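# Place bottles on ledges matching their cap colours

## Task

Put every bottle upright on the wall ledge whose label strip is the same colour as that bottle's cap. The bottle's entire base must rest on that ledge.

## Robot and tools

Robot: two seven-joint arms, left_arm and right_arm, each ending in a two-finger gripper. Equal joint values on the two arms give mirror-image postures. Turning a gripper a lot can swing the elbow, because the gripper pose does not fix it.

Frame: one scene frame for everything. Its origin lies on the plane z = 0, under the midpoint between the two arm bases, and the bases sit 0.70 m above it. +z is up. +x is forward, the direction both arms face. left_arm is on the +y side, so arm names do not match image sides. Reported hand positions and orientations can be off by a few centimetres, more at long reach.

Gripper axes: the fingers point along the gripper's +z and close along its y. end_effector_position is the point between the pads when closed, just under 1 cm behind the fingertips. Closing pushes the fingertips about 17 mm further along +z, mostly while the pads are still over 70 mm apart.

The 16-number row, used by execute_actions and move: left_arm x, y, z, qw, qx, qy, qz, opening, then the same eight for right_arm. Always send all 16, even when one arm is idle. x, y, z are an absolute target in metres in the scene frame for end_effector_position. The quaternion is the absolute target orientation, w first, in the scene frame. Opening runs from -1 (closed) to +1 (fully open, 0.145 m). Closing fully from open takes at least about 0.5 s.

To keep an orientation, repeat the same target quaternion in every row rather than copying the drifting reported one. To park an arm that touches nothing, resend its pose from the last result before it began resting, with the opening it should keep, in every call. Commanding the measured pose can ease a press. A 0 in the opening slot is a real command. To leave a gripper unchanged, resend its current command, shown under "Tool commands" or otherwise the last value sent.

execute_actions(actions, cameras): actions is a list of actions. Each action is a list of up to 15 rows, each row one 1/30 s step. A shorter list holds its last row for the rest of the 15 steps. An empty list just returns state and images. An action is refused for both arms if any target is more than 0.6 m from that gripper's current position along any of the gripper's own axes. The whole call is refused if an action is malformed, or if the first action fails that check against the latest reported state. Each step, the controller clips the command to within 90 mm and 16 degrees of the measured pose, so one action may fall short. Each result's "Hand target" line shows where each arm is actually being sent; command the remainder next time. Results from actions also list end_effector_position at some steps.

move(target, speed, blend, opening_speed, blocking, cameras): straight-line paths to absolute targets. target is one 16-number row, or a list of up to 15 rows visited in order, all sharing 10 s. speed is the path top speed in m/s, 0.002 to 0.5, default 0.25; turning is capped at twice that in rad/s. Give one number, or one per target. blend, in metres, rounds the corners at intermediate targets; the default 0 stops at each. opening_speed is the rate of the commanded opening per second on the -1..1 scale, at least 0.2. The first target's openings are sent at the start. Later targets' openings are applied after all arms stop there. blocking=false returns after about 0.5 s while the move runs, and a new move replaces it.

Paths do not avoid obstacles or the other arm. Grippers lag, stray and can spike far above speed, especially with the arm nearly straight. Faster moves, and targets further past a contact, hit and press harder. The "move:" line reports how it ended: done, off_target, moving, held, fault, and so on. It also reports which limits acted: paced means the command was clipped; held means a check withheld steps. An arm not named in the ending is done, within 3 mm and 2 degrees. Done says nothing about contact.

wait(seconds 0 to 10, cameras): lets time pass with the last commands held. stop(cameras): brakes a running move; it needs room to brake. zoom_image(camera "cam_high" or "cam_low", region [x0, y0, x1, y1] in pixels, at most 504x504): a closer look at that camera's latest image. Images are 896x504, from cam_high then cam_low; cameras=[] gives none, and null or ["all"] gives all. read_manual(section "licences") only returns licence texts. finished_scene(scene: the current scene's number) ends the scene for good. Call it only when every bottle stands on its matching ledge without help.

Gripping: grip_measured is the measured opening on the -1..1 scale. To hold something, command an opening clearly below it; a lower command squeezes harder, up to about 10 N per pad. Fast closes can squeeze harder, sometimes enough that the fingers pop open. Joint velocities reading "within noise" means that arm is still. Joint torques include gravity and friction and have offsets. Torques 3 and 4 wrap at ±28 N m.

Avoid: dropping bottles, releasing them while they still move, slamming, hard pushes, and knocking anything off the work area, which ends the scene. Avoid arm-to-arm hits. The clearance check does not guard grippers or wrist cameras against each other. Loose objects or held parts may get brief tugs. Long holds, stretched arms, or pushing toward unreachable poses heat motors. A MOTOR HOT line appears at 85 °C. At 100 °C an OVER-TEMPERATURE FAULT stops that arm for 30 to 60 s or more, and the affected joints go limp. Any arm stop is costly.

Each tool is called after "Request:" as name([rows], argument=value, ...), one row to a line, values as JSON.

## Session

Request:
execute_actions(actions=[])

Scene clock: 0.00 s.
left_arm: end_effector_position=(+0.2239, +0.1828, +0.6144) grip_measured=+1.00 end_effector_quat_wxyz=(-0.319, +0.395, -0.515, +0.691) | right_arm: end_effector_position=(+0.4009, -0.1655, +0.3728) grip_measured=+1.00 end_effector_quat_wxyz=(+0.260, +0.265, +0.837, +0.401)
Joint positions: left_arm=[-1.106 0.942 0.535 2.339 -0.48 -0.199 -0.367 0.145] | right_arm=[0.583 0.619 -0.841 0.925 -1.182 -0.496 -0.047 0.145]
Joint velocities: within noise
Joint torques (N m): no reading
Motor temperatures (°C): left_arm=[20 20 22 21 21 23 21] | right_arm=[20 22 22 19 20 19 21]
Hand target: left_arm +0.2239, +0.1828, +0.6144; -0.319, +0.395, -0.515, +0.691 | right_arm +0.4009, -0.1655, +0.3728; +0.260, +0.265, +0.837, +0.401
Tool commands: left_gripper/opening=+1.0 right_gripper/opening=+1.0

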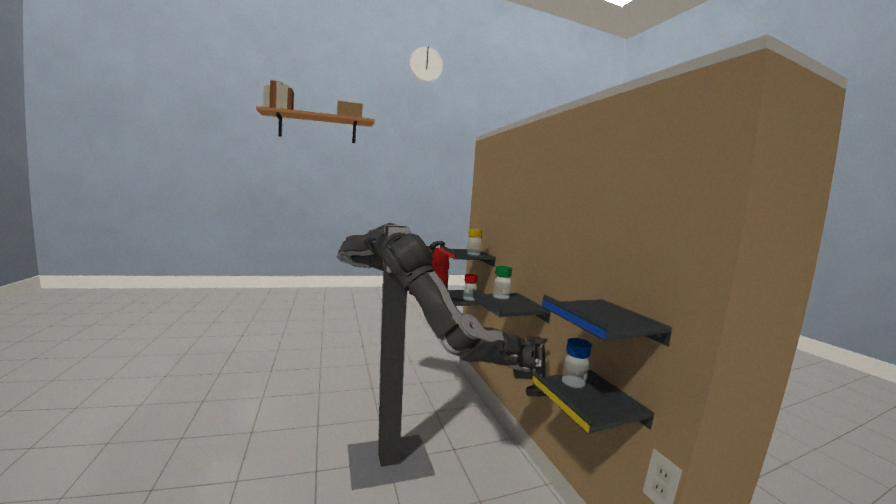

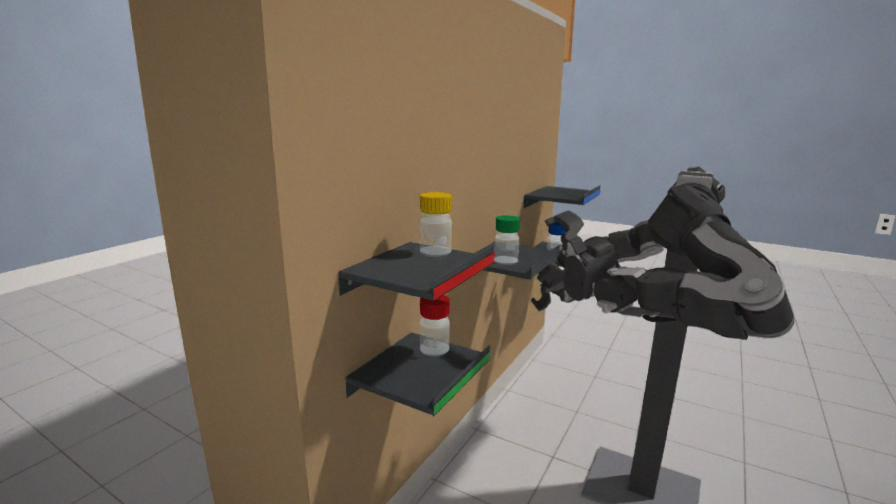

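Request:
zoom_image(camera="cam_low", region=[320, 120, 620, 430])

Request:
zoom_image(camera="cam_high", region=[420, 200, 700, 440])

Scaled by 1.626 from the camera's 896x504 image, which has a finer 1280x720 frame.

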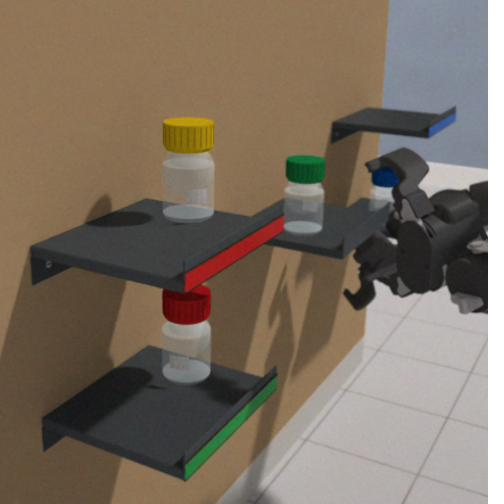

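Scaled by 1.800 from the camera's 896x504 image, which has a finer 1280x720 frame.

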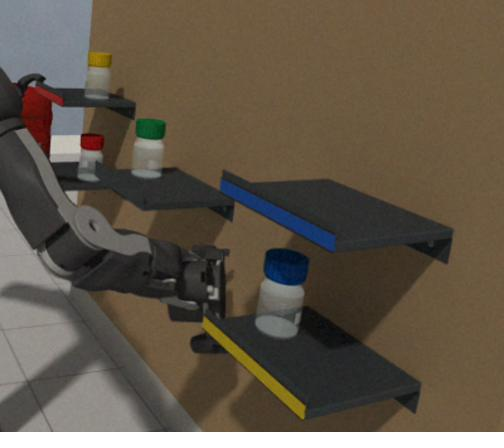

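Request:
move([
  [0.2239,0.1828,0.6144,-0.319,0.395,-0.515,0.691,1,0.26,-0.2,0.40,0.26,0.265,0.837,0.401,1],
  [0.2239,0.1828,0.6144,-0.319,0.395,-0.515,0.691,1,0.20,-0.25,0.49,0.1575,0.7663,-0.2053,0.588,1],
])

Scene clock: 132.40 s.
left_arm: end_effector_position=(+0.2239, +0.1828, +0.6144) grip_measured=+1.00 end_effector_quat_wxyz=(-0.319, +0.395, -0.515, +0.691) | right_arm: end_effector_position=(+0.2003, -0.2488, +0.4896) grip_measured=+1.00 end_effector_quat_wxyz=(+0.155, +0.767, -0.203, +0.589)
Joint positions: left_arm=[-1.106 0.942 0.535 2.339 -0.48 -0.199 -0.367 0.145] | right_arm=[-0.774 0.253 -0.01 2.303 0.342 0.141 -0.7 0.145]
Joint velocities: within noise
Joint torques (N m): left_arm=[0.15 2.31 1.83 3.58 0.22 -0.15 -0.36] | right_arm=[-0.36 0.86 1.2 4.6 -0.19 -0.22 -0.11]
Motor temperatures (°C): left_arm=[20 21 23 22 21 23 22] | right_arm=[23 23 23 20 20 19 21]
Hand target: left_arm +0.2239, +0.1829, +0.6144; -0.319, +0.395, -0.515, +0.691 | right_arm +0.2000, -0.2500, +0.4900; +0.157, +0.766, -0.205, +0.588
Off the commanded pose: left_arm 0.000 m, 0 deg | right_arm 0.001 m, 0 deg.
move: done

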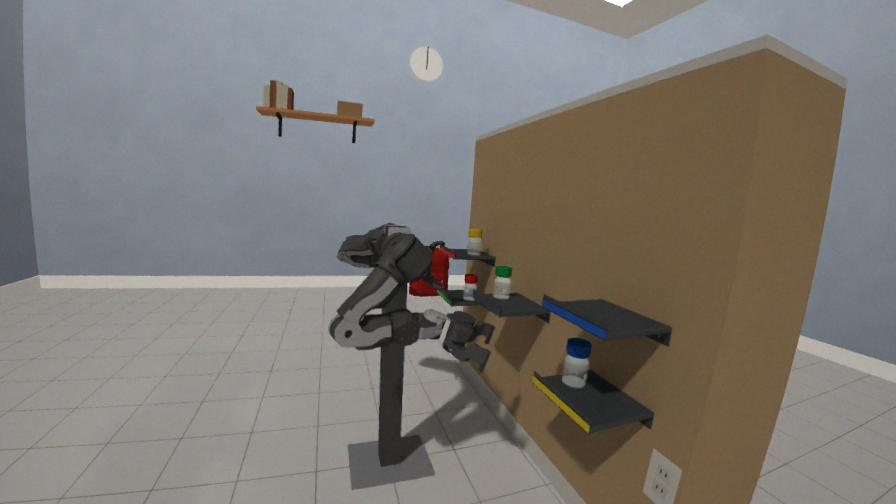

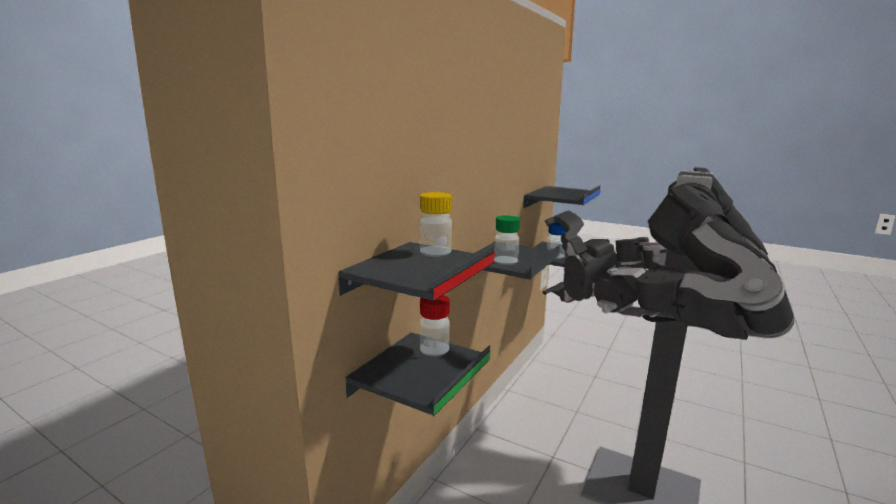

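Request:
zoom_image(camera="cam_high", region=[430, 280, 680, 440])

Scaled by 2.016 from the camera's 896x504 image, which has a finer 1280x720 frame.

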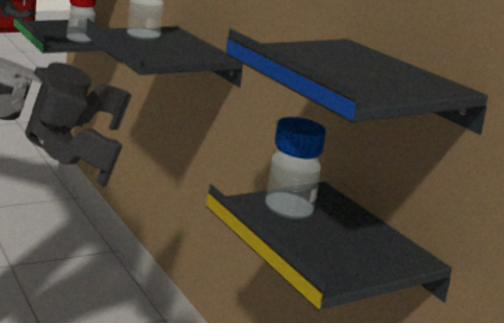

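Request:
move([
  [0.2239,0.1828,0.6144,-0.319,0.395,-0.515,0.691,1,0.25,-0.267,0.505,0.1575,0.7663,-0.2053,0.588,1],
  [0.2239,0.1828,0.6144,-0.319,0.395,-0.515,0.691,1,0.335,-0.316,0.492,0.1575,0.7663,-0.2053,0.588,1],
], speed=0.12, cameras=[])

Request:
wait(seconds=0)

Request:
zoom_image(camera="cam_high", region=[430, 280, 680, 440])

Request:
zoom_image(camera="cam_low", region=[500, 160, 660, 320])

Scene clock: 159.23 s.
left_arm: end_effector_position=(+0.2239, +0.1828, +0.6144) grip_measured=+1.00 end_effector_quat_wxyz=(-0.319, +0.395, -0.515, +0.691) | right_arm: end_effector_position=(+0.3346, -0.3181, +0.4935) grip_measured=+1.00 end_effector_quat_wxyz=(+0.161, +0.765, -0.207, +0.588)
Joint positions: left_arm=[-1.106 0.942 0.535 2.339 -0.48 -0.199 -0.367 0.145] | right_arm=[-0.067 0.418 0.083 1.808 0.573 0.402 -0.596 0.145]
Joint velocities: within noise
Joint torques (N m): left_arm=[0.12 2.33 1.83 3.58 0.22 -0.15 -0.37] | right_arm=[2.89 3.05 1.05 3.82 -0.15 -0.44 0.2]
Motor temperatures (°C): left_arm=[20 21 23 22 21 23 22] | right_arm=[22 23 23 21 20 19 21]
Hand target: left_arm +0.2239, +0.1829, +0.6144; -0.319, +0.395, -0.515, +0.691 | right_arm +0.3350, -0.3161, +0.4921; +0.158, +0.766, -0.205, +0.588
Off the commanded pose: left_arm 0.000 m, 0 deg | right_arm 0.003 m, 1 deg.
move: done
No camera images: "cameras" was empty.

Scene clock: 159.23 s.
left_arm: end_effector_position=(+0.2239, +0.1828, +0.6144) grip_measured=+1.00 end_effector_quat_wxyz=(-0.319, +0.395, -0.515, +0.691) | right_arm: end_effector_position=(+0.3346, -0.3181, +0.4935) grip_measured=+1.00 end_effector_quat_wxyz=(+0.161, +0.765, -0.207, +0.588)
Joint positions: left_arm=[-1.106 0.942 0.535 2.339 -0.48 -0.199 -0.367 0.145] | right_arm=[-0.067 0.418 0.083 1.808 0.573 0.402 -0.596 0.145]
Joint velocities: within noise
Joint torques (N m): left_arm=[0.12 2.33 1.83 3.58 0.22 -0.15 -0.37] | right_arm=[2.89 3.05 1.05 3.82 -0.15 -0.44 0.2]
Motor temperatures (°C): left_arm=[20 21 23 22 21 23 22] | right_arm=[22 23 23 21 20 19 21]
Hand target: left_arm +0.2239, +0.1829, +0.6144; -0.319, +0.395, -0.515, +0.691 | right_arm +0.3350, -0.3161, +0.4921; +0.158, +0.766, -0.205, +0.588
Tool commands: left_gripper/opening=+1.0 right_gripper/opening=+1.0
Off the commanded pose: left_arm 0.000 m, 0 deg | right_arm 0.003 m, 1 deg.

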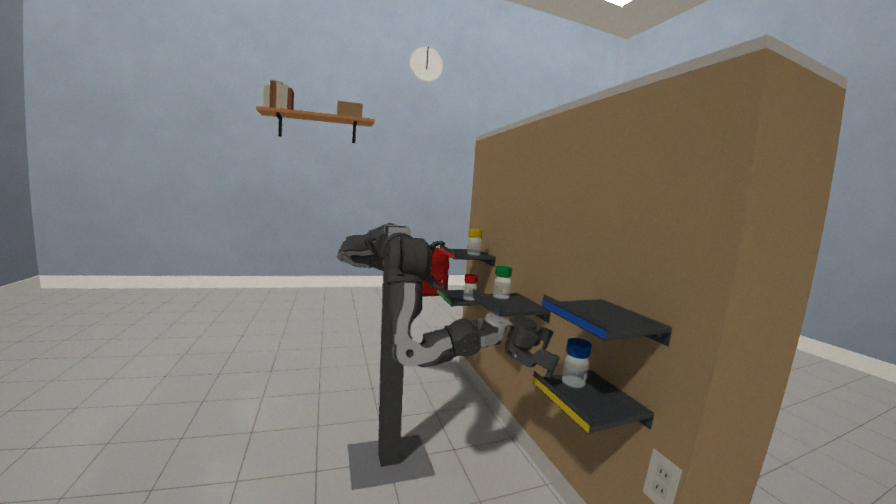

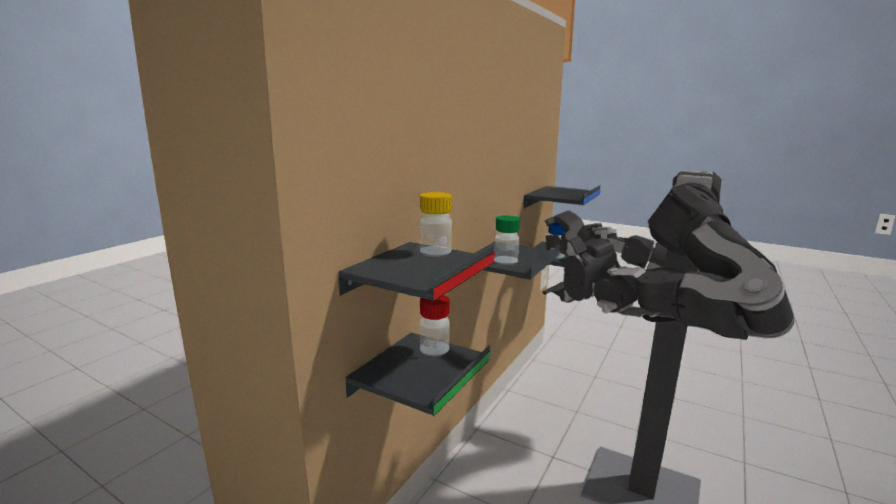

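Scaled by 2.016 from the camera's 896x504 image, which has a finer 1280x720 frame.

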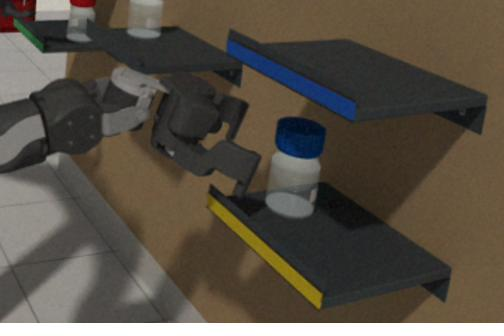

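Scaled by 3.150 from the camera's 896x504 image, which has a finer 1280x720 frame.

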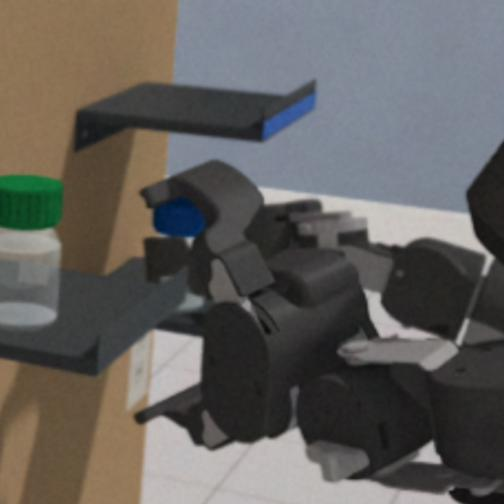

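Request:
move(target=[0.17,0.27,0.45,-0.1575,0.7663,0.2053,0.588,1,0.335,-0.316,0.492,0.1575,0.7663,-0.2053,0.588,1], cameras=["cam_low"])

Request:
zoom_image(camera="cam_low", region=[500, 160, 660, 320])

Scene clock: 192.07 s.
left_arm: end_effector_position=(+0.1706, +0.2691, +0.4524) grip_measured=+1.00 end_effector_quat_wxyz=(-0.156, +0.764, +0.205, +0.591) | right_arm: end_effector_position=(+0.3347, -0.3180, +0.4935) grip_measured=+1.00 end_effector_quat_wxyz=(+0.161, +0.765, -0.207, +0.588)
Joint positions: left_arm=[-0.91 0.191 0.099 2.141 0.341 -0.114 -0.512 0.145] | right_arm=[-0.067 0.418 0.083 1.808 0.573 0.402 -0.595 0.145]
Joint velocities: within noise
Joint torques (N m): left_arm=[-1.07 1.17 0.46 3.84 -0.07 -0.46 0.08] | right_arm=[2.84 2.99 1.05 3.71 -0.15 -0.47 0.18]
Motor temperatures (°C): left_arm=[20 21 23 22 21 23 22] | right_arm=[22 23 22 21 20 20 21]
Hand target: left_arm +0.1700, +0.2700, +0.4500; -0.158, +0.766, +0.205, +0.588 | right_arm +0.3350, -0.3161, +0.4921; +0.158, +0.766, -0.205, +0.588
Off the commanded pose: left_arm 0.003 m, 0 deg | right_arm 0.003 m, 0 deg.
move: done
Images, in order (width x height): cam_low 896x504.

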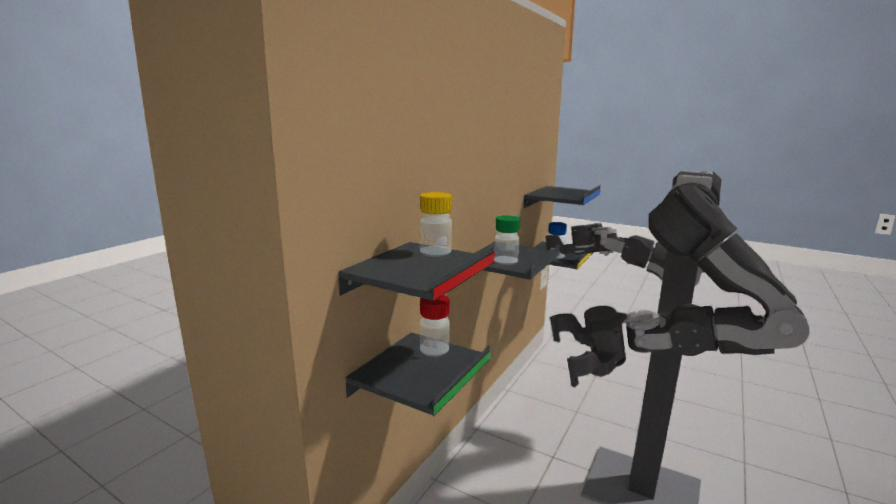

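Scaled by 3.150 from the camera's 896x504 image, which has a finer 1280x720 frame.

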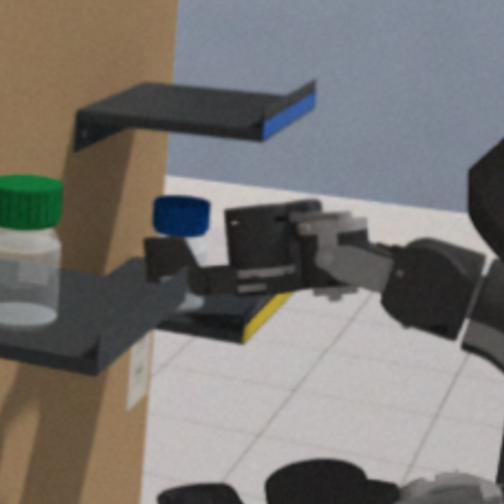

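Request:
move(target=[0.17,0.27,0.45,-0.1575,0.7663,0.2053,0.588,1,0.319,-0.343,0.491,0.1575,0.7663,-0.2053,0.588,1], speed=0.1, cameras=["cam_low","cam_high"])

Request:
zoom_image(camera="cam_low", region=[500, 160, 660, 320])

Request:
zoom_image(camera="cam_high", region=[500, 280, 660, 440])

Scene clock: 214.03 s.
left_arm: end_effector_position=(+0.1706, +0.2691, +0.4524) grip_measured=+1.00 end_effector_quat_wxyz=(-0.156, +0.764, +0.205, +0.591) | right_arm: end_effector_position=(+0.3184, -0.3438, +0.4901) grip_measured=+1.00 end_effector_quat_wxyz=(+0.161, +0.767, -0.206, +0.586)
Joint positions: left_arm=[-0.91 0.191 0.099 2.141 0.341 -0.114 -0.512 0.145] | right_arm=[-0.16 0.48 0.178 1.811 0.628 0.37 -0.517 0.145]
Joint velocities: within noise
Joint torques (N m): left_arm=[-1.07 1.17 0.46 3.84 -0.06 -0.46 0.08] | right_arm=[2.73 4.23 2.26 4.16 -0.08 -0.48 0.18]
Motor temperatures (°C): left_arm=[20 21 23 22 21 23 21] | right_arm=[22 23 22 21 20 20 21]
Hand target: left_arm +0.1700, +0.2700, +0.4500; -0.158, +0.766, +0.205, +0.588 | right_arm +0.3190, -0.3430, +0.4910; +0.158, +0.766, -0.205, +0.588
Off the commanded pose: left_arm 0.003 m, 0 deg | right_arm 0.001 m, 0 deg.
move: done

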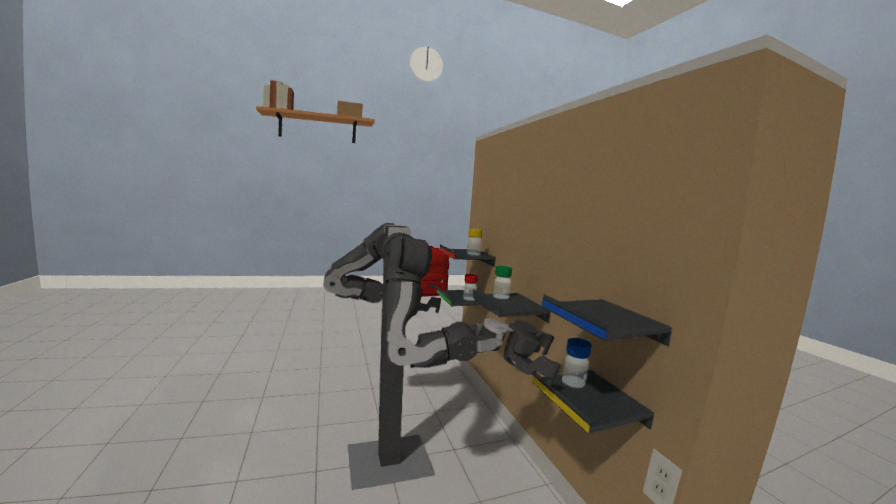

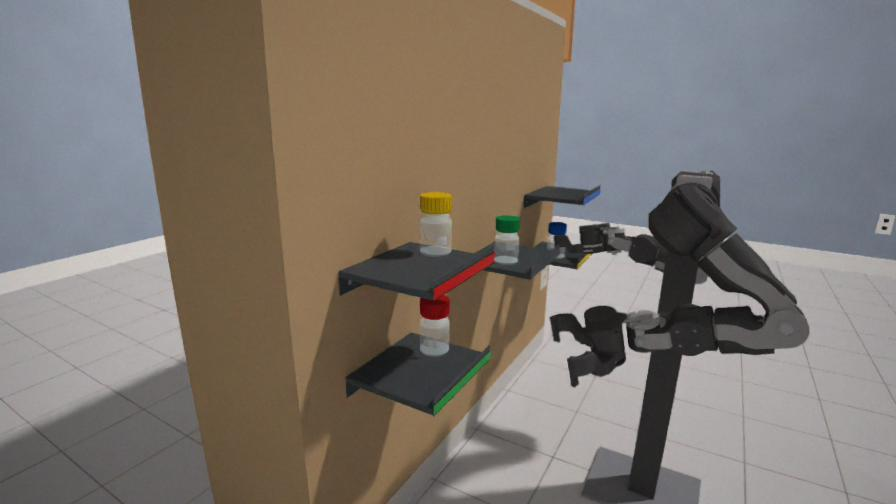

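Scaled by 3.150 from the camera's 896x504 image, which has a finer 1280x720 frame.

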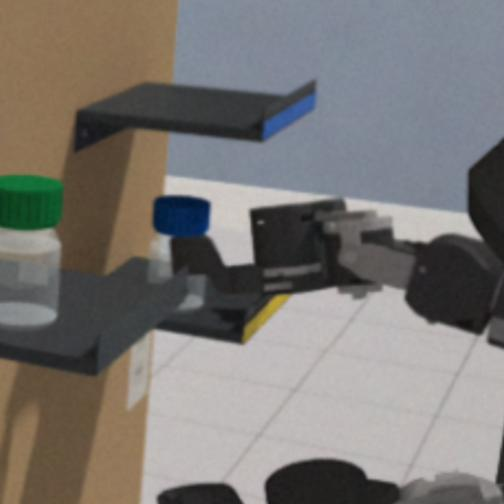

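Scaled by 3.150 from the camera's 896x504 image, which has a finer 1280x720 frame.

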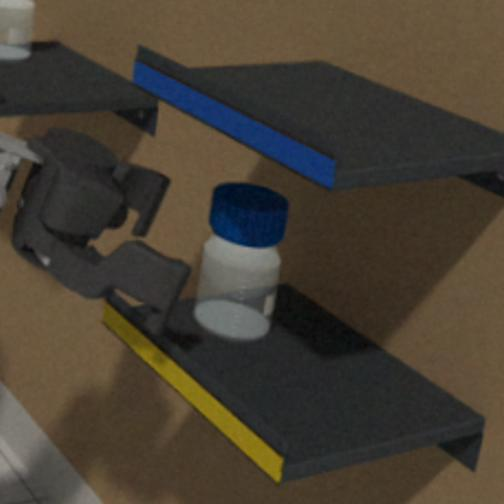

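Request:
move(target=[0.17,0.27,0.45,-0.1575,0.7663,0.2053,0.588,1,0.366,-0.363,0.489,0.1575,0.7663,-0.2053,0.588,1], speed=0.06, cameras=["cam_low","cam_high"])

Request:
zoom_image(camera="cam_low", region=[500, 160, 660, 320])

Request:
zoom_image(camera="cam_high", region=[500, 280, 660, 440])

Scene clock: 237.50 s.
left_arm: end_effector_position=(+0.1706, +0.2691, +0.4524) grip_measured=+1.00 end_effector_quat_wxyz=(-0.156, +0.764, +0.205, +0.591) | right_arm: end_effector_position=(+0.3655, -0.3644, +0.4901) grip_measured=+1.00 end_effector_quat_wxyz=(+0.159, +0.765, -0.209, +0.588)
Joint positions: left_arm=[-0.91 0.191 0.099 2.141 0.341 -0.114 -0.512 0.145] | right_arm=[0.086 0.518 0.108 1.551 0.623 0.357 -0.454 0.145]
Joint velocities: within noise
Joint torques (N m): left_arm=[-1.07 1.17 0.46 3.84 -0.06 -0.47 0.08] | right_arm=[3.89 4.84 1.21 3.48 -0.19 -0.5 0.21]
Motor temperatures (°C): left_arm=[20 21 23 22 21 24 21] | right_arm=[22 23 22 21 20 20 21]
Hand target: left_arm +0.1700, +0.2700, +0.4500; -0.158, +0.766, +0.205, +0.588 | right_arm +0.3659, -0.3631, +0.4890; +0.158, +0.766, -0.205, +0.588
Off the commanded pose: left_arm 0.003 m, 0 deg | right_arm 0.002 m, 0 deg.
move: done

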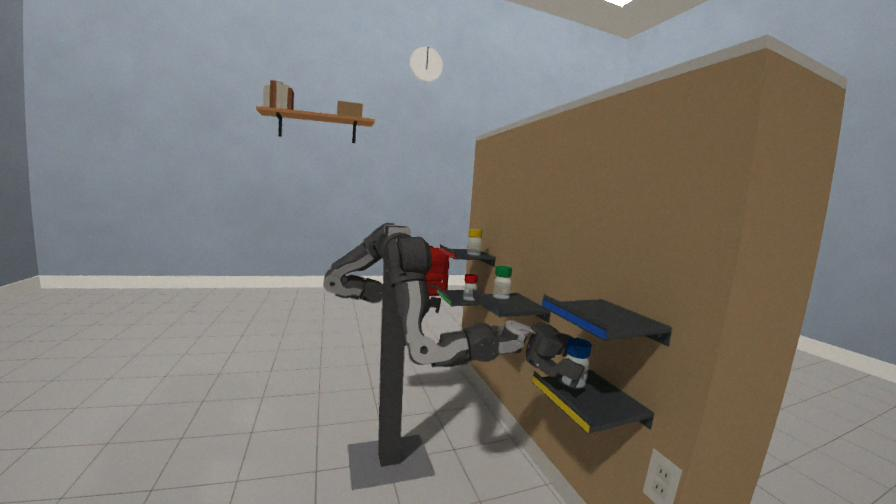

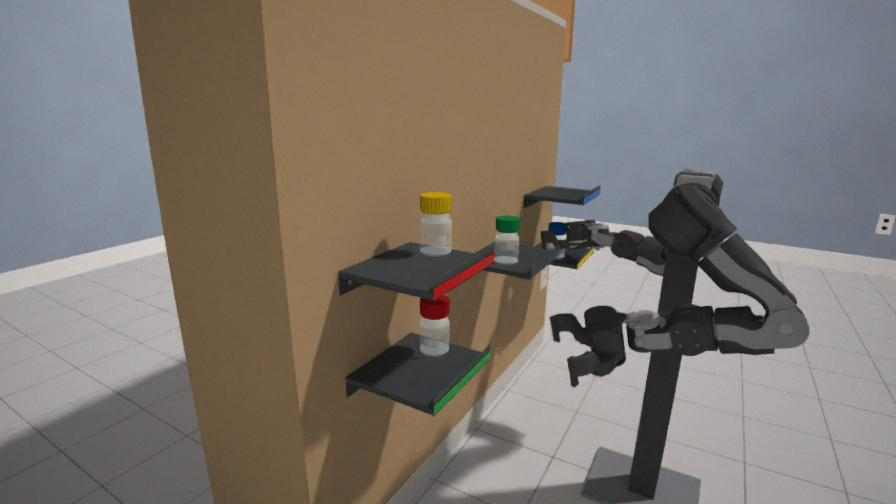

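Scaled by 3.150 from the camera's 896x504 image, which has a finer 1280x720 frame.

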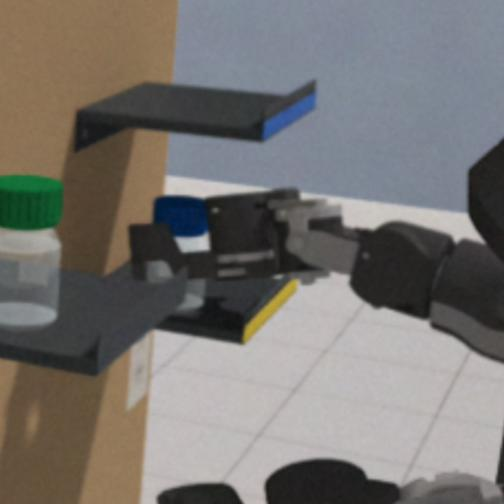

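Scaled by 3.150 from the camera's 896x504 image, which has a finer 1280x720 frame.

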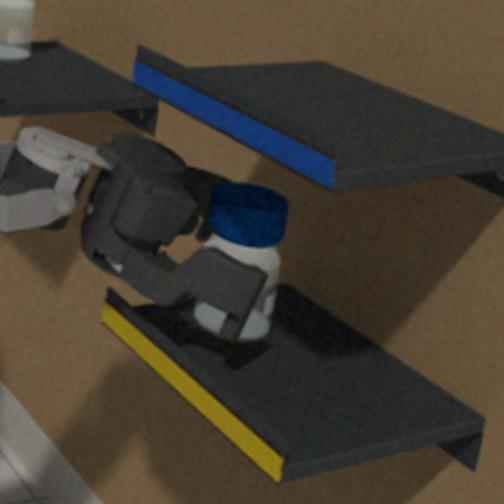

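Request:
move(target=[0.17,0.27,0.45,-0.1575,0.7663,0.2053,0.588,1,0.366,-0.363,0.489,0.1575,0.7663,-0.2053,0.588,-0.5], opening_speed=0.8, cameras=["cam_low","cam_high"])

Request:
zoom_image(camera="cam_high", region=[500, 280, 660, 440])

Scene clock: 252.60 s.
left_arm: end_effector_position=(+0.1706, +0.2691, +0.4524) grip_measured=+1.00 end_effector_quat_wxyz=(-0.156, +0.764, +0.205, +0.591) | right_arm: end_effector_position=(+0.3660, -0.3635, +0.4903) grip_measured=-0.24 end_effector_quat_wxyz=(+0.157, +0.766, -0.206, +0.589)
Joint positions: left_arm=[-0.91 0.191 0.099 2.141 0.341 -0.114 -0.512 0.145] | right_arm=[0.086 0.518 0.107 1.551 0.621 0.357 -0.448 0.058]
Joint velocities: within noise
Joint torques (N m): left_arm=[-1.07 1.2 0.46 3.82 -0.06 -0.46 0.08] | right_arm=[3.97 4.5 1.58 3.55 -0.2 -0.46 0.04]
Motor temperatures (°C): left_arm=[20 21 23 23 21 24 21] | right_arm=[22 23 22 21 20 20 21]
Hand target: left_arm +0.1700, +0.2700, +0.4500; -0.157, +0.766, +0.205, +0.588 | right_arm +0.3660, -0.3630, +0.4890; +0.158, +0.766, -0.205, +0.588
Off the commanded pose: left_arm 0.003 m, 0 deg | right_arm 0.001 m, 0 deg.
move: done

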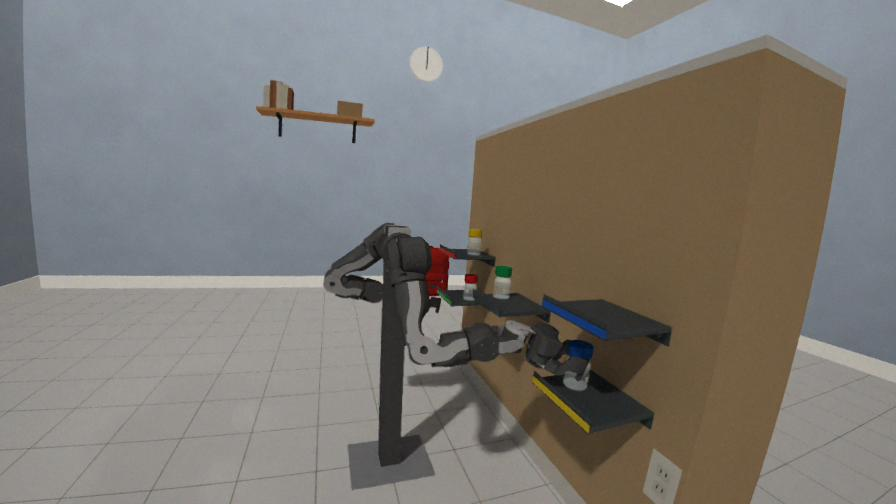

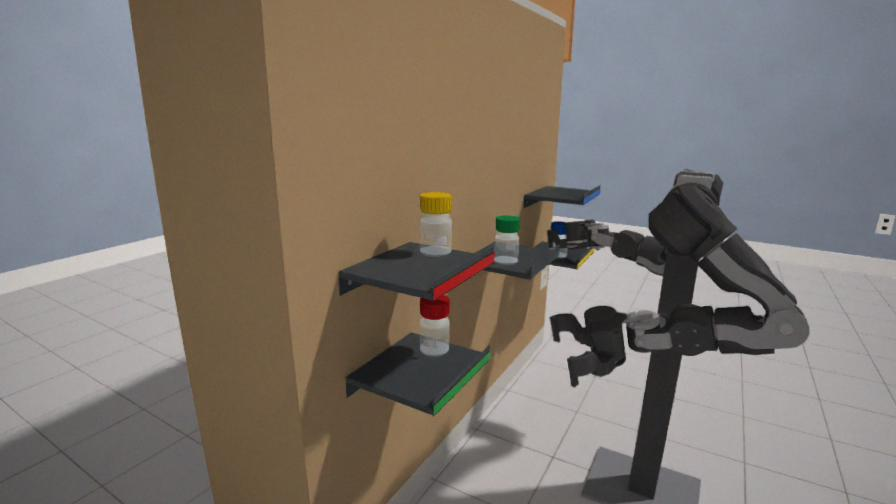

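Scaled by 3.150 from the camera's 896x504 image, which has a finer 1280x720 frame.

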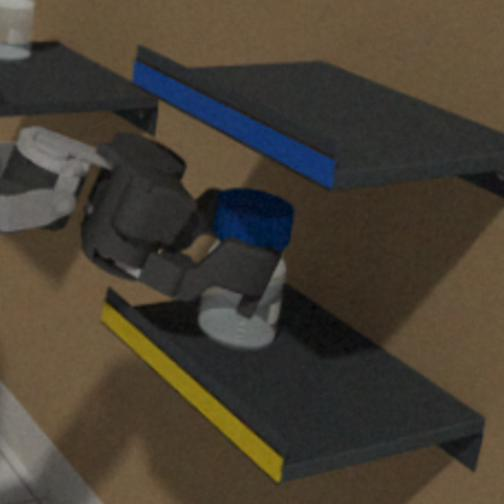

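Request:
move([
  [0.17,0.27,0.45,-0.1575,0.7663,0.2053,0.588,1,0.366,-0.363,0.52,0.1575,0.7663,-0.2053,0.588,-0.8],
  [0.17,0.27,0.45,-0.1575,0.7663,0.2053,0.588,1,0.21,-0.275,0.525,0.1575,0.7663,-0.2053,0.588,-0.8],
], speed=0.1)

Scene clock: 275.87 s.
left_arm: end_effector_position=(+0.1706, +0.2691, +0.4524) grip_measured=+1.00 end_effector_quat_wxyz=(-0.156, +0.764, +0.205, +0.591) | right_arm: end_effector_position=(+0.2095, -0.2749, +0.5220) grip_measured=-0.24 end_effector_quat_wxyz=(+0.157, +0.771, -0.205, +0.582)
Joint positions: left_arm=[-0.91 0.191 0.099 2.141 0.341 -0.114 -0.512 0.145] | right_arm=[-0.719 0.264 0.201 2.412 0.494 0.367 -0.629 0.058]
Joint velocities: within noise
Joint torques (N m): left_arm=[-1.04 1.2 0.46 3.82 -0.06 -0.47 0.08] | right_arm=[-0.22 1.52 0.84 4.74 -0.43 -0.65 0]
Motor temperatures (°C): left_arm=[20 21 22 23 21 24 21] | right_arm=[22 23 22 21 20 20 21]
Hand target: left_arm +0.1700, +0.2700, +0.4500; -0.157, +0.766, +0.205, +0.588 | right_arm +0.2100, -0.2750, +0.5249; +0.157, +0.766, -0.205, +0.588
Off the commanded pose: left_arm 0.003 m, 0 deg | right_arm 0.003 m, 1 deg.
move: done

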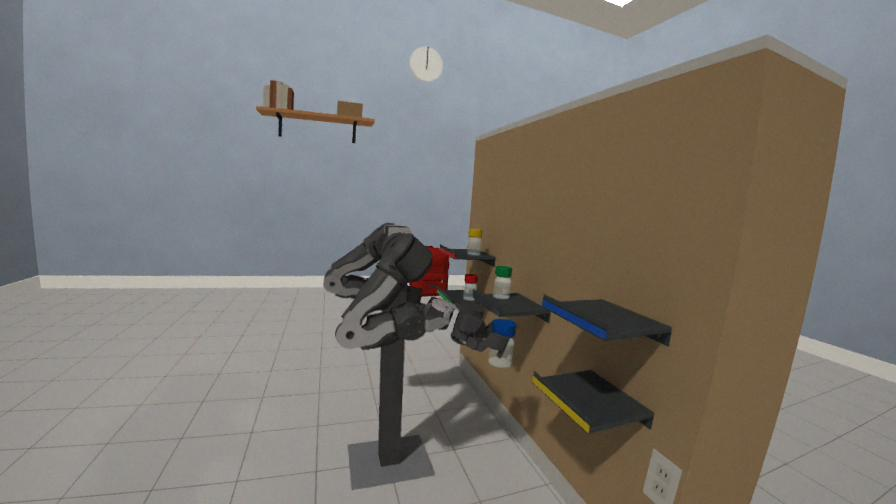

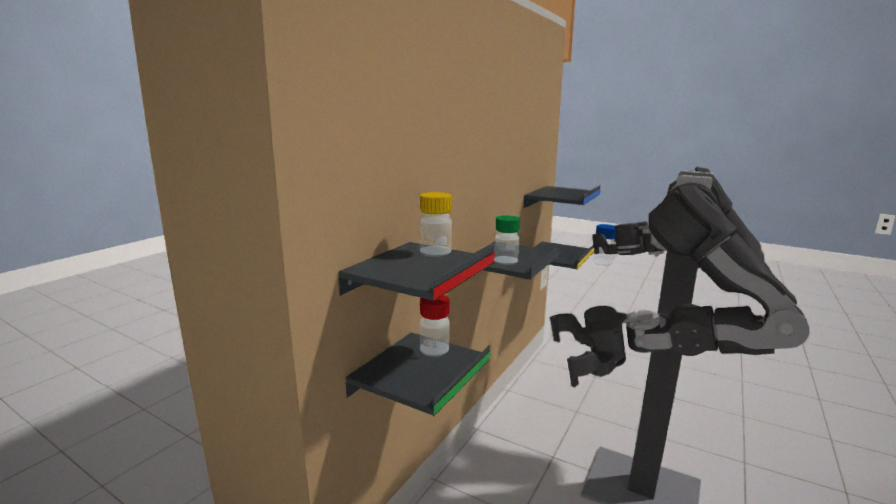

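Request:
move([
  [0.17,0.27,0.45,-0.1575,0.7663,0.2053,0.588,1,0.20,-0.285,0.74,0.1575,0.7663,-0.2053,0.588,-0.8],
  [0.17,0.27,0.45,-0.1575,0.7663,0.2053,0.588,1,0.366,-0.375,0.73,0.1575,0.7663,-0.2053,0.588,-0.8],
], speed=0.12)

Request:
zoom_image(camera="cam_high", region=[500, 230, 660, 390])

Request:
zoom_image(camera="cam_low", region=[500, 100, 660, 260])

Scene clock: 287.77 s.
left_arm: end_effector_position=(+0.1706, +0.2691, +0.4524) grip_measured=+1.00 end_effector_quat_wxyz=(-0.156, +0.764, +0.205, +0.591) | right_arm: end_effector_position=(+0.3660, -0.3761, +0.7288) grip_measured=-0.24 end_effector_quat_wxyz=(+0.164, +0.750, -0.204, +0.607)
Joint positions: left_arm=[-0.91 0.191 0.099 2.141 0.341 -0.114 -0.512 0.145] | right_arm=[0.793 1.126 -0.208 1.765 1.559 0.785 -1.017 0.058]
Joint velocities: within noise
Joint torques (N m): left_arm=[-1.04 1.17 0.46 3.82 -0.06 -0.47 0.09] | right_arm=[5.5 5.16 2.92 1.62 -0.23 -0.16 0.19]
Motor temperatures (°C): left_arm=[20 21 22 23 21 24 21] | right_arm=[22 23 22 21 20 20 21]
Hand target: left_arm +0.1700, +0.2700, +0.4500; -0.157, +0.766, +0.205, +0.588 | right_arm +0.3661, -0.3751, +0.7298; +0.163, +0.750, -0.200, +0.608
Off the commanded pose: left_arm 0.003 m, 0 deg | right_arm 0.002 m, 3 deg.
joint sent to its limit (right arm) — joint 5 (forearm roll), upper limit; joint 6 (wrist pitch), upper limit. The joint targets are off in orientation, not in position.
move: off_target (right_arm); limits=paced

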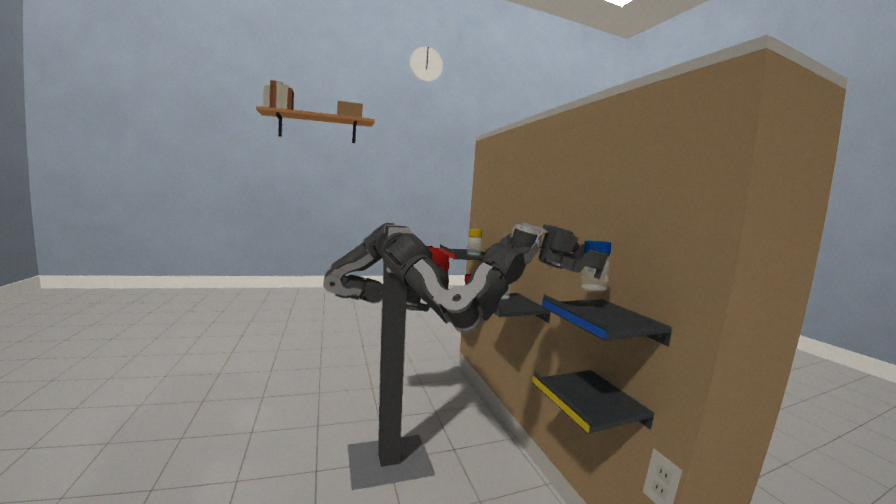

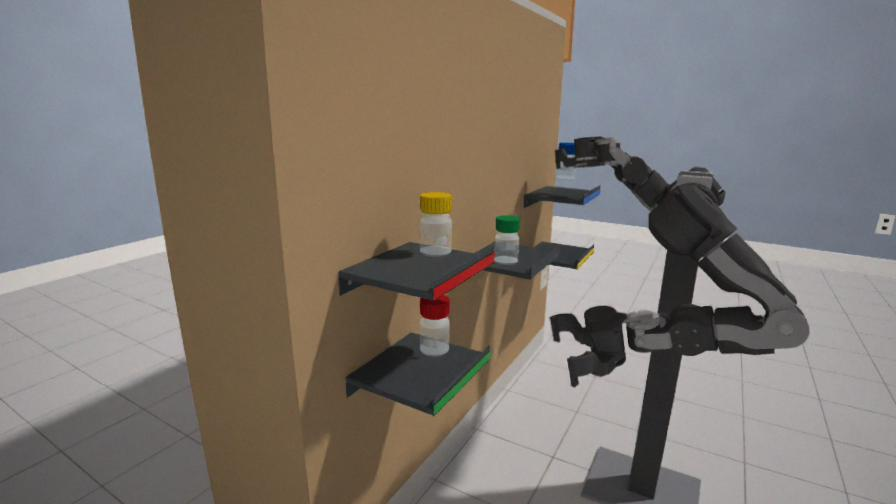

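Scaled by 3.150 from the camera's 896x504 image, which has a finer 1280x720 frame.

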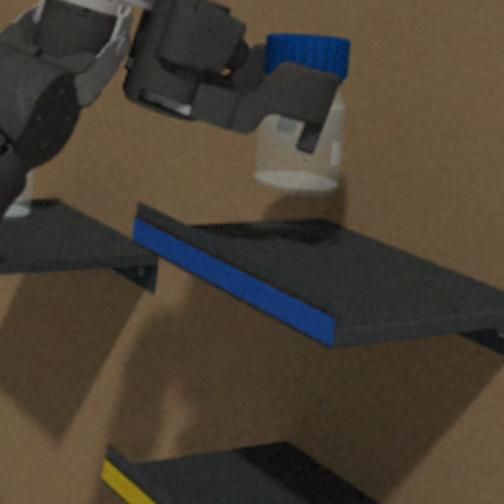

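Scaled by 3.150 from the camera's 896x504 image, which has a finer 1280x720 frame.

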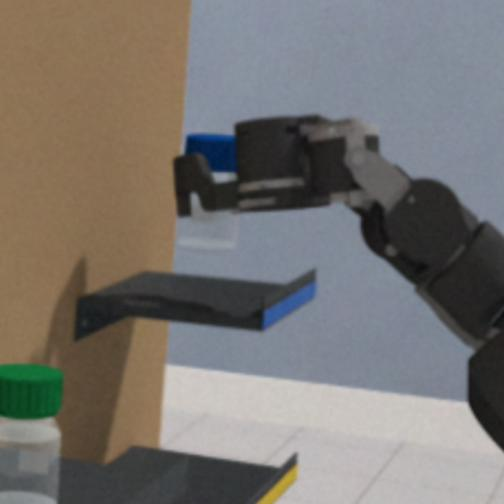

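Request:
move(target=[0.17,0.27,0.45,-0.1575,0.7663,0.2053,0.588,1,0.366,-0.375,0.693,0.1575,0.7663,-0.2053,0.588,-0.8], speed=0.05)

Request:
zoom_image(camera="cam_high", region=[500, 230, 660, 390])

Request:
zoom_image(camera="cam_low", region=[500, 100, 660, 260])

Scene clock: 296.80 s.
left_arm: end_effector_position=(+0.1706, +0.2691, +0.4524) grip_measured=+1.00 end_effector_quat_wxyz=(-0.156, +0.764, +0.205, +0.591) | right_arm: end_effector_position=(+0.3664, -0.3742, +0.6884) grip_measured=-0.24 end_effector_quat_wxyz=(+0.159, +0.772, -0.203, +0.581)
Joint positions: left_arm=[-0.91 0.191 0.099 2.141 0.341 -0.114 -0.512 0.145] | right_arm=[0.631 1.135 -0.175 1.785 1.558 0.719 -0.995 0.058]
Joint velocities: within noise
Joint torques (N m): left_arm=[-1.07 1.2 0.46 3.84 -0.06 -0.46 0.08] | right_arm=[4.87 5.89 5.29 1.92 -0.43 -0.48 0.17]
Motor temperatures (°C): left_arm=[20 21 22 23 21 24 21] | right_arm=[23 23 23 21 20 20 21]
Hand target: left_arm +0.1700, +0.2700, +0.4500; -0.157, +0.766, +0.205, +0.588 | right_arm +0.3659, -0.3750, +0.6931; +0.158, +0.766, -0.205, +0.588
Off the commanded pose: left_arm 0.003 m, 0 deg | right_arm 0.005 m, 1 deg.
move: off_target (right_arm)

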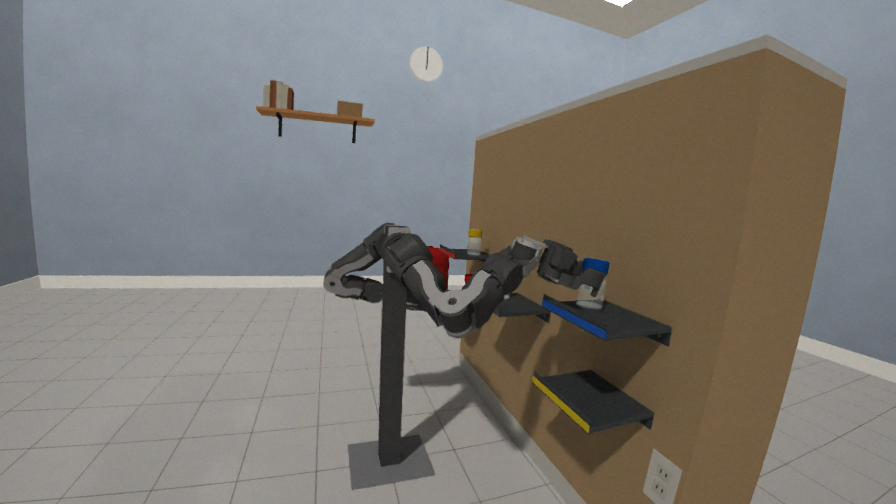

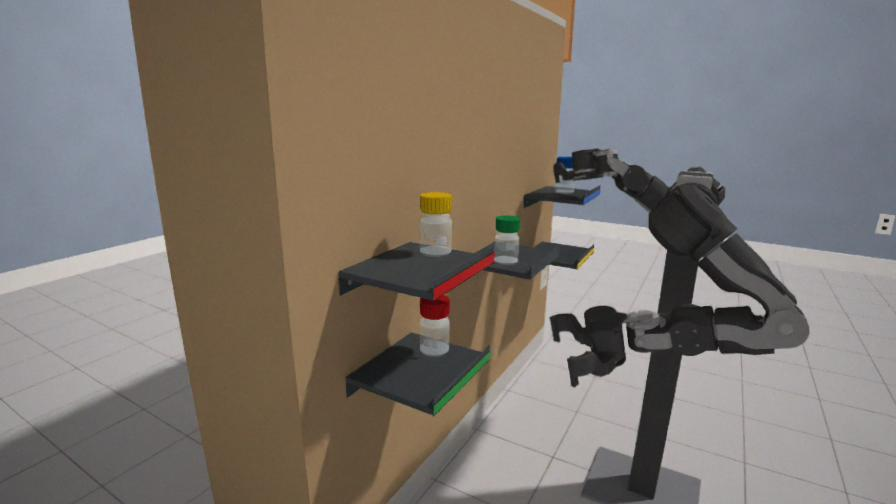

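Scaled by 3.150 from the camera's 896x504 image, which has a finer 1280x720 frame.

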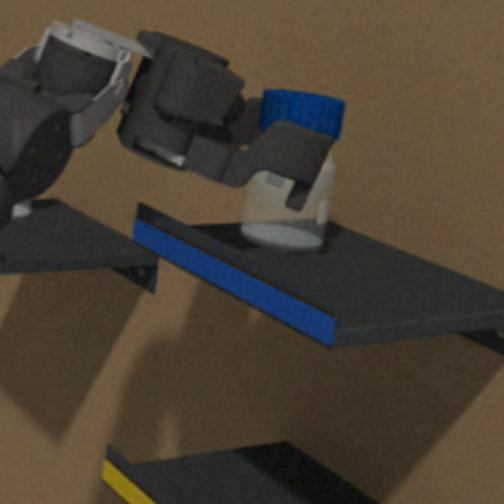

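Scaled by 3.150 from the camera's 896x504 image, which has a finer 1280x720 frame.

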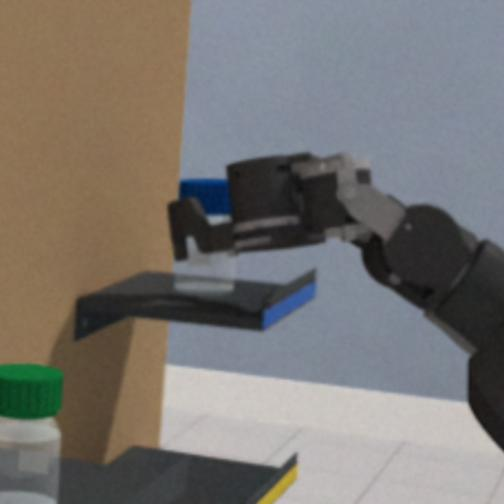

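Request:
move(target=[0.17,0.27,0.45,-0.1575,0.7663,0.2053,0.588,1,0.366,-0.375,0.683,0.1575,0.7663,-0.2053,0.588,-0.8], speed=0.03, cameras=["cam_low","cam_high"])

Request:
zoom_image(camera="cam_low", region=[500, 100, 660, 260])

Scene clock: 306.13 s.
left_arm: end_effector_position=(+0.1706, +0.2691, +0.4524) grip_measured=+1.00 end_effector_quat_wxyz=(-0.156, +0.764, +0.205, +0.591) | right_arm: end_effector_position=(+0.3661, -0.3747, +0.6825) grip_measured=-0.24 end_effector_quat_wxyz=(+0.158, +0.767, -0.205, +0.587)
Joint positions: left_arm=[-0.91 0.191 0.099 2.141 0.341 -0.114 -0.512 0.145] | right_arm=[0.584 1.149 -0.17 1.794 1.54 0.666 -0.976 0.058]
Joint velocities: within noise
Joint torques (N m): left_arm=[-1.07 1.2 0.46 3.84 -0.06 -0.47 0.08] | right_arm=[3.86 5.87 4.49 1.46 -0.3 -0.34 0.17]
Motor temperatures (°C): left_arm=[20 21 22 23 21 24 21] | right_arm=[23 24 23 21 20 20 21]
Hand target: left_arm +0.1700, +0.2700, +0.4500; -0.157, +0.766, +0.205, +0.588 | right_arm +0.3660, -0.3750, +0.6830; +0.157, +0.766, -0.205, +0.588
Off the commanded pose: left_arm 0.003 m, 0 deg | right_arm 0.001 m, 0 deg.
move: done

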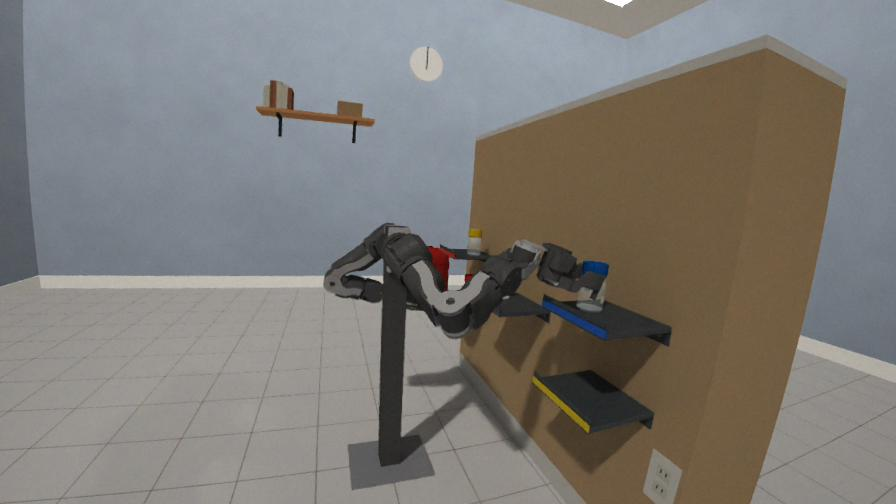

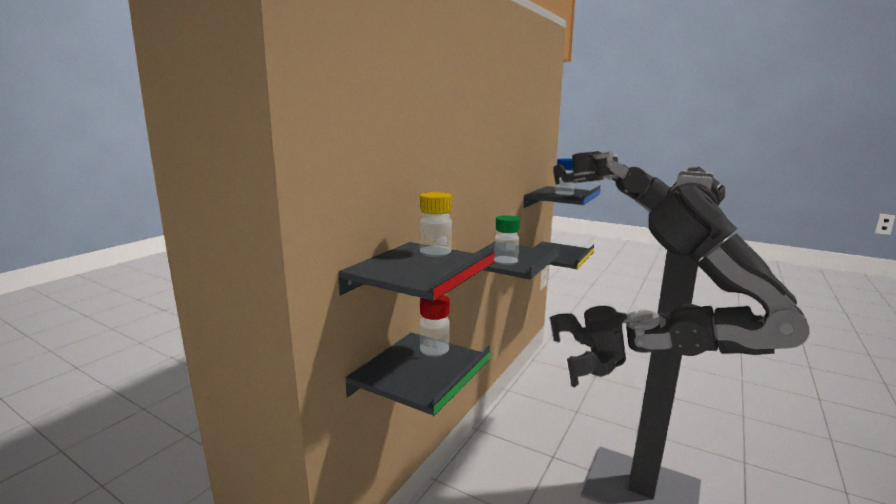

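Scaled by 3.150 from the camera's 896x504 image, which has a finer 1280x720 frame.

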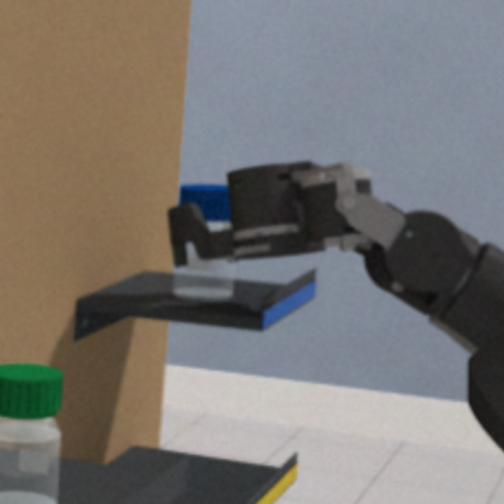

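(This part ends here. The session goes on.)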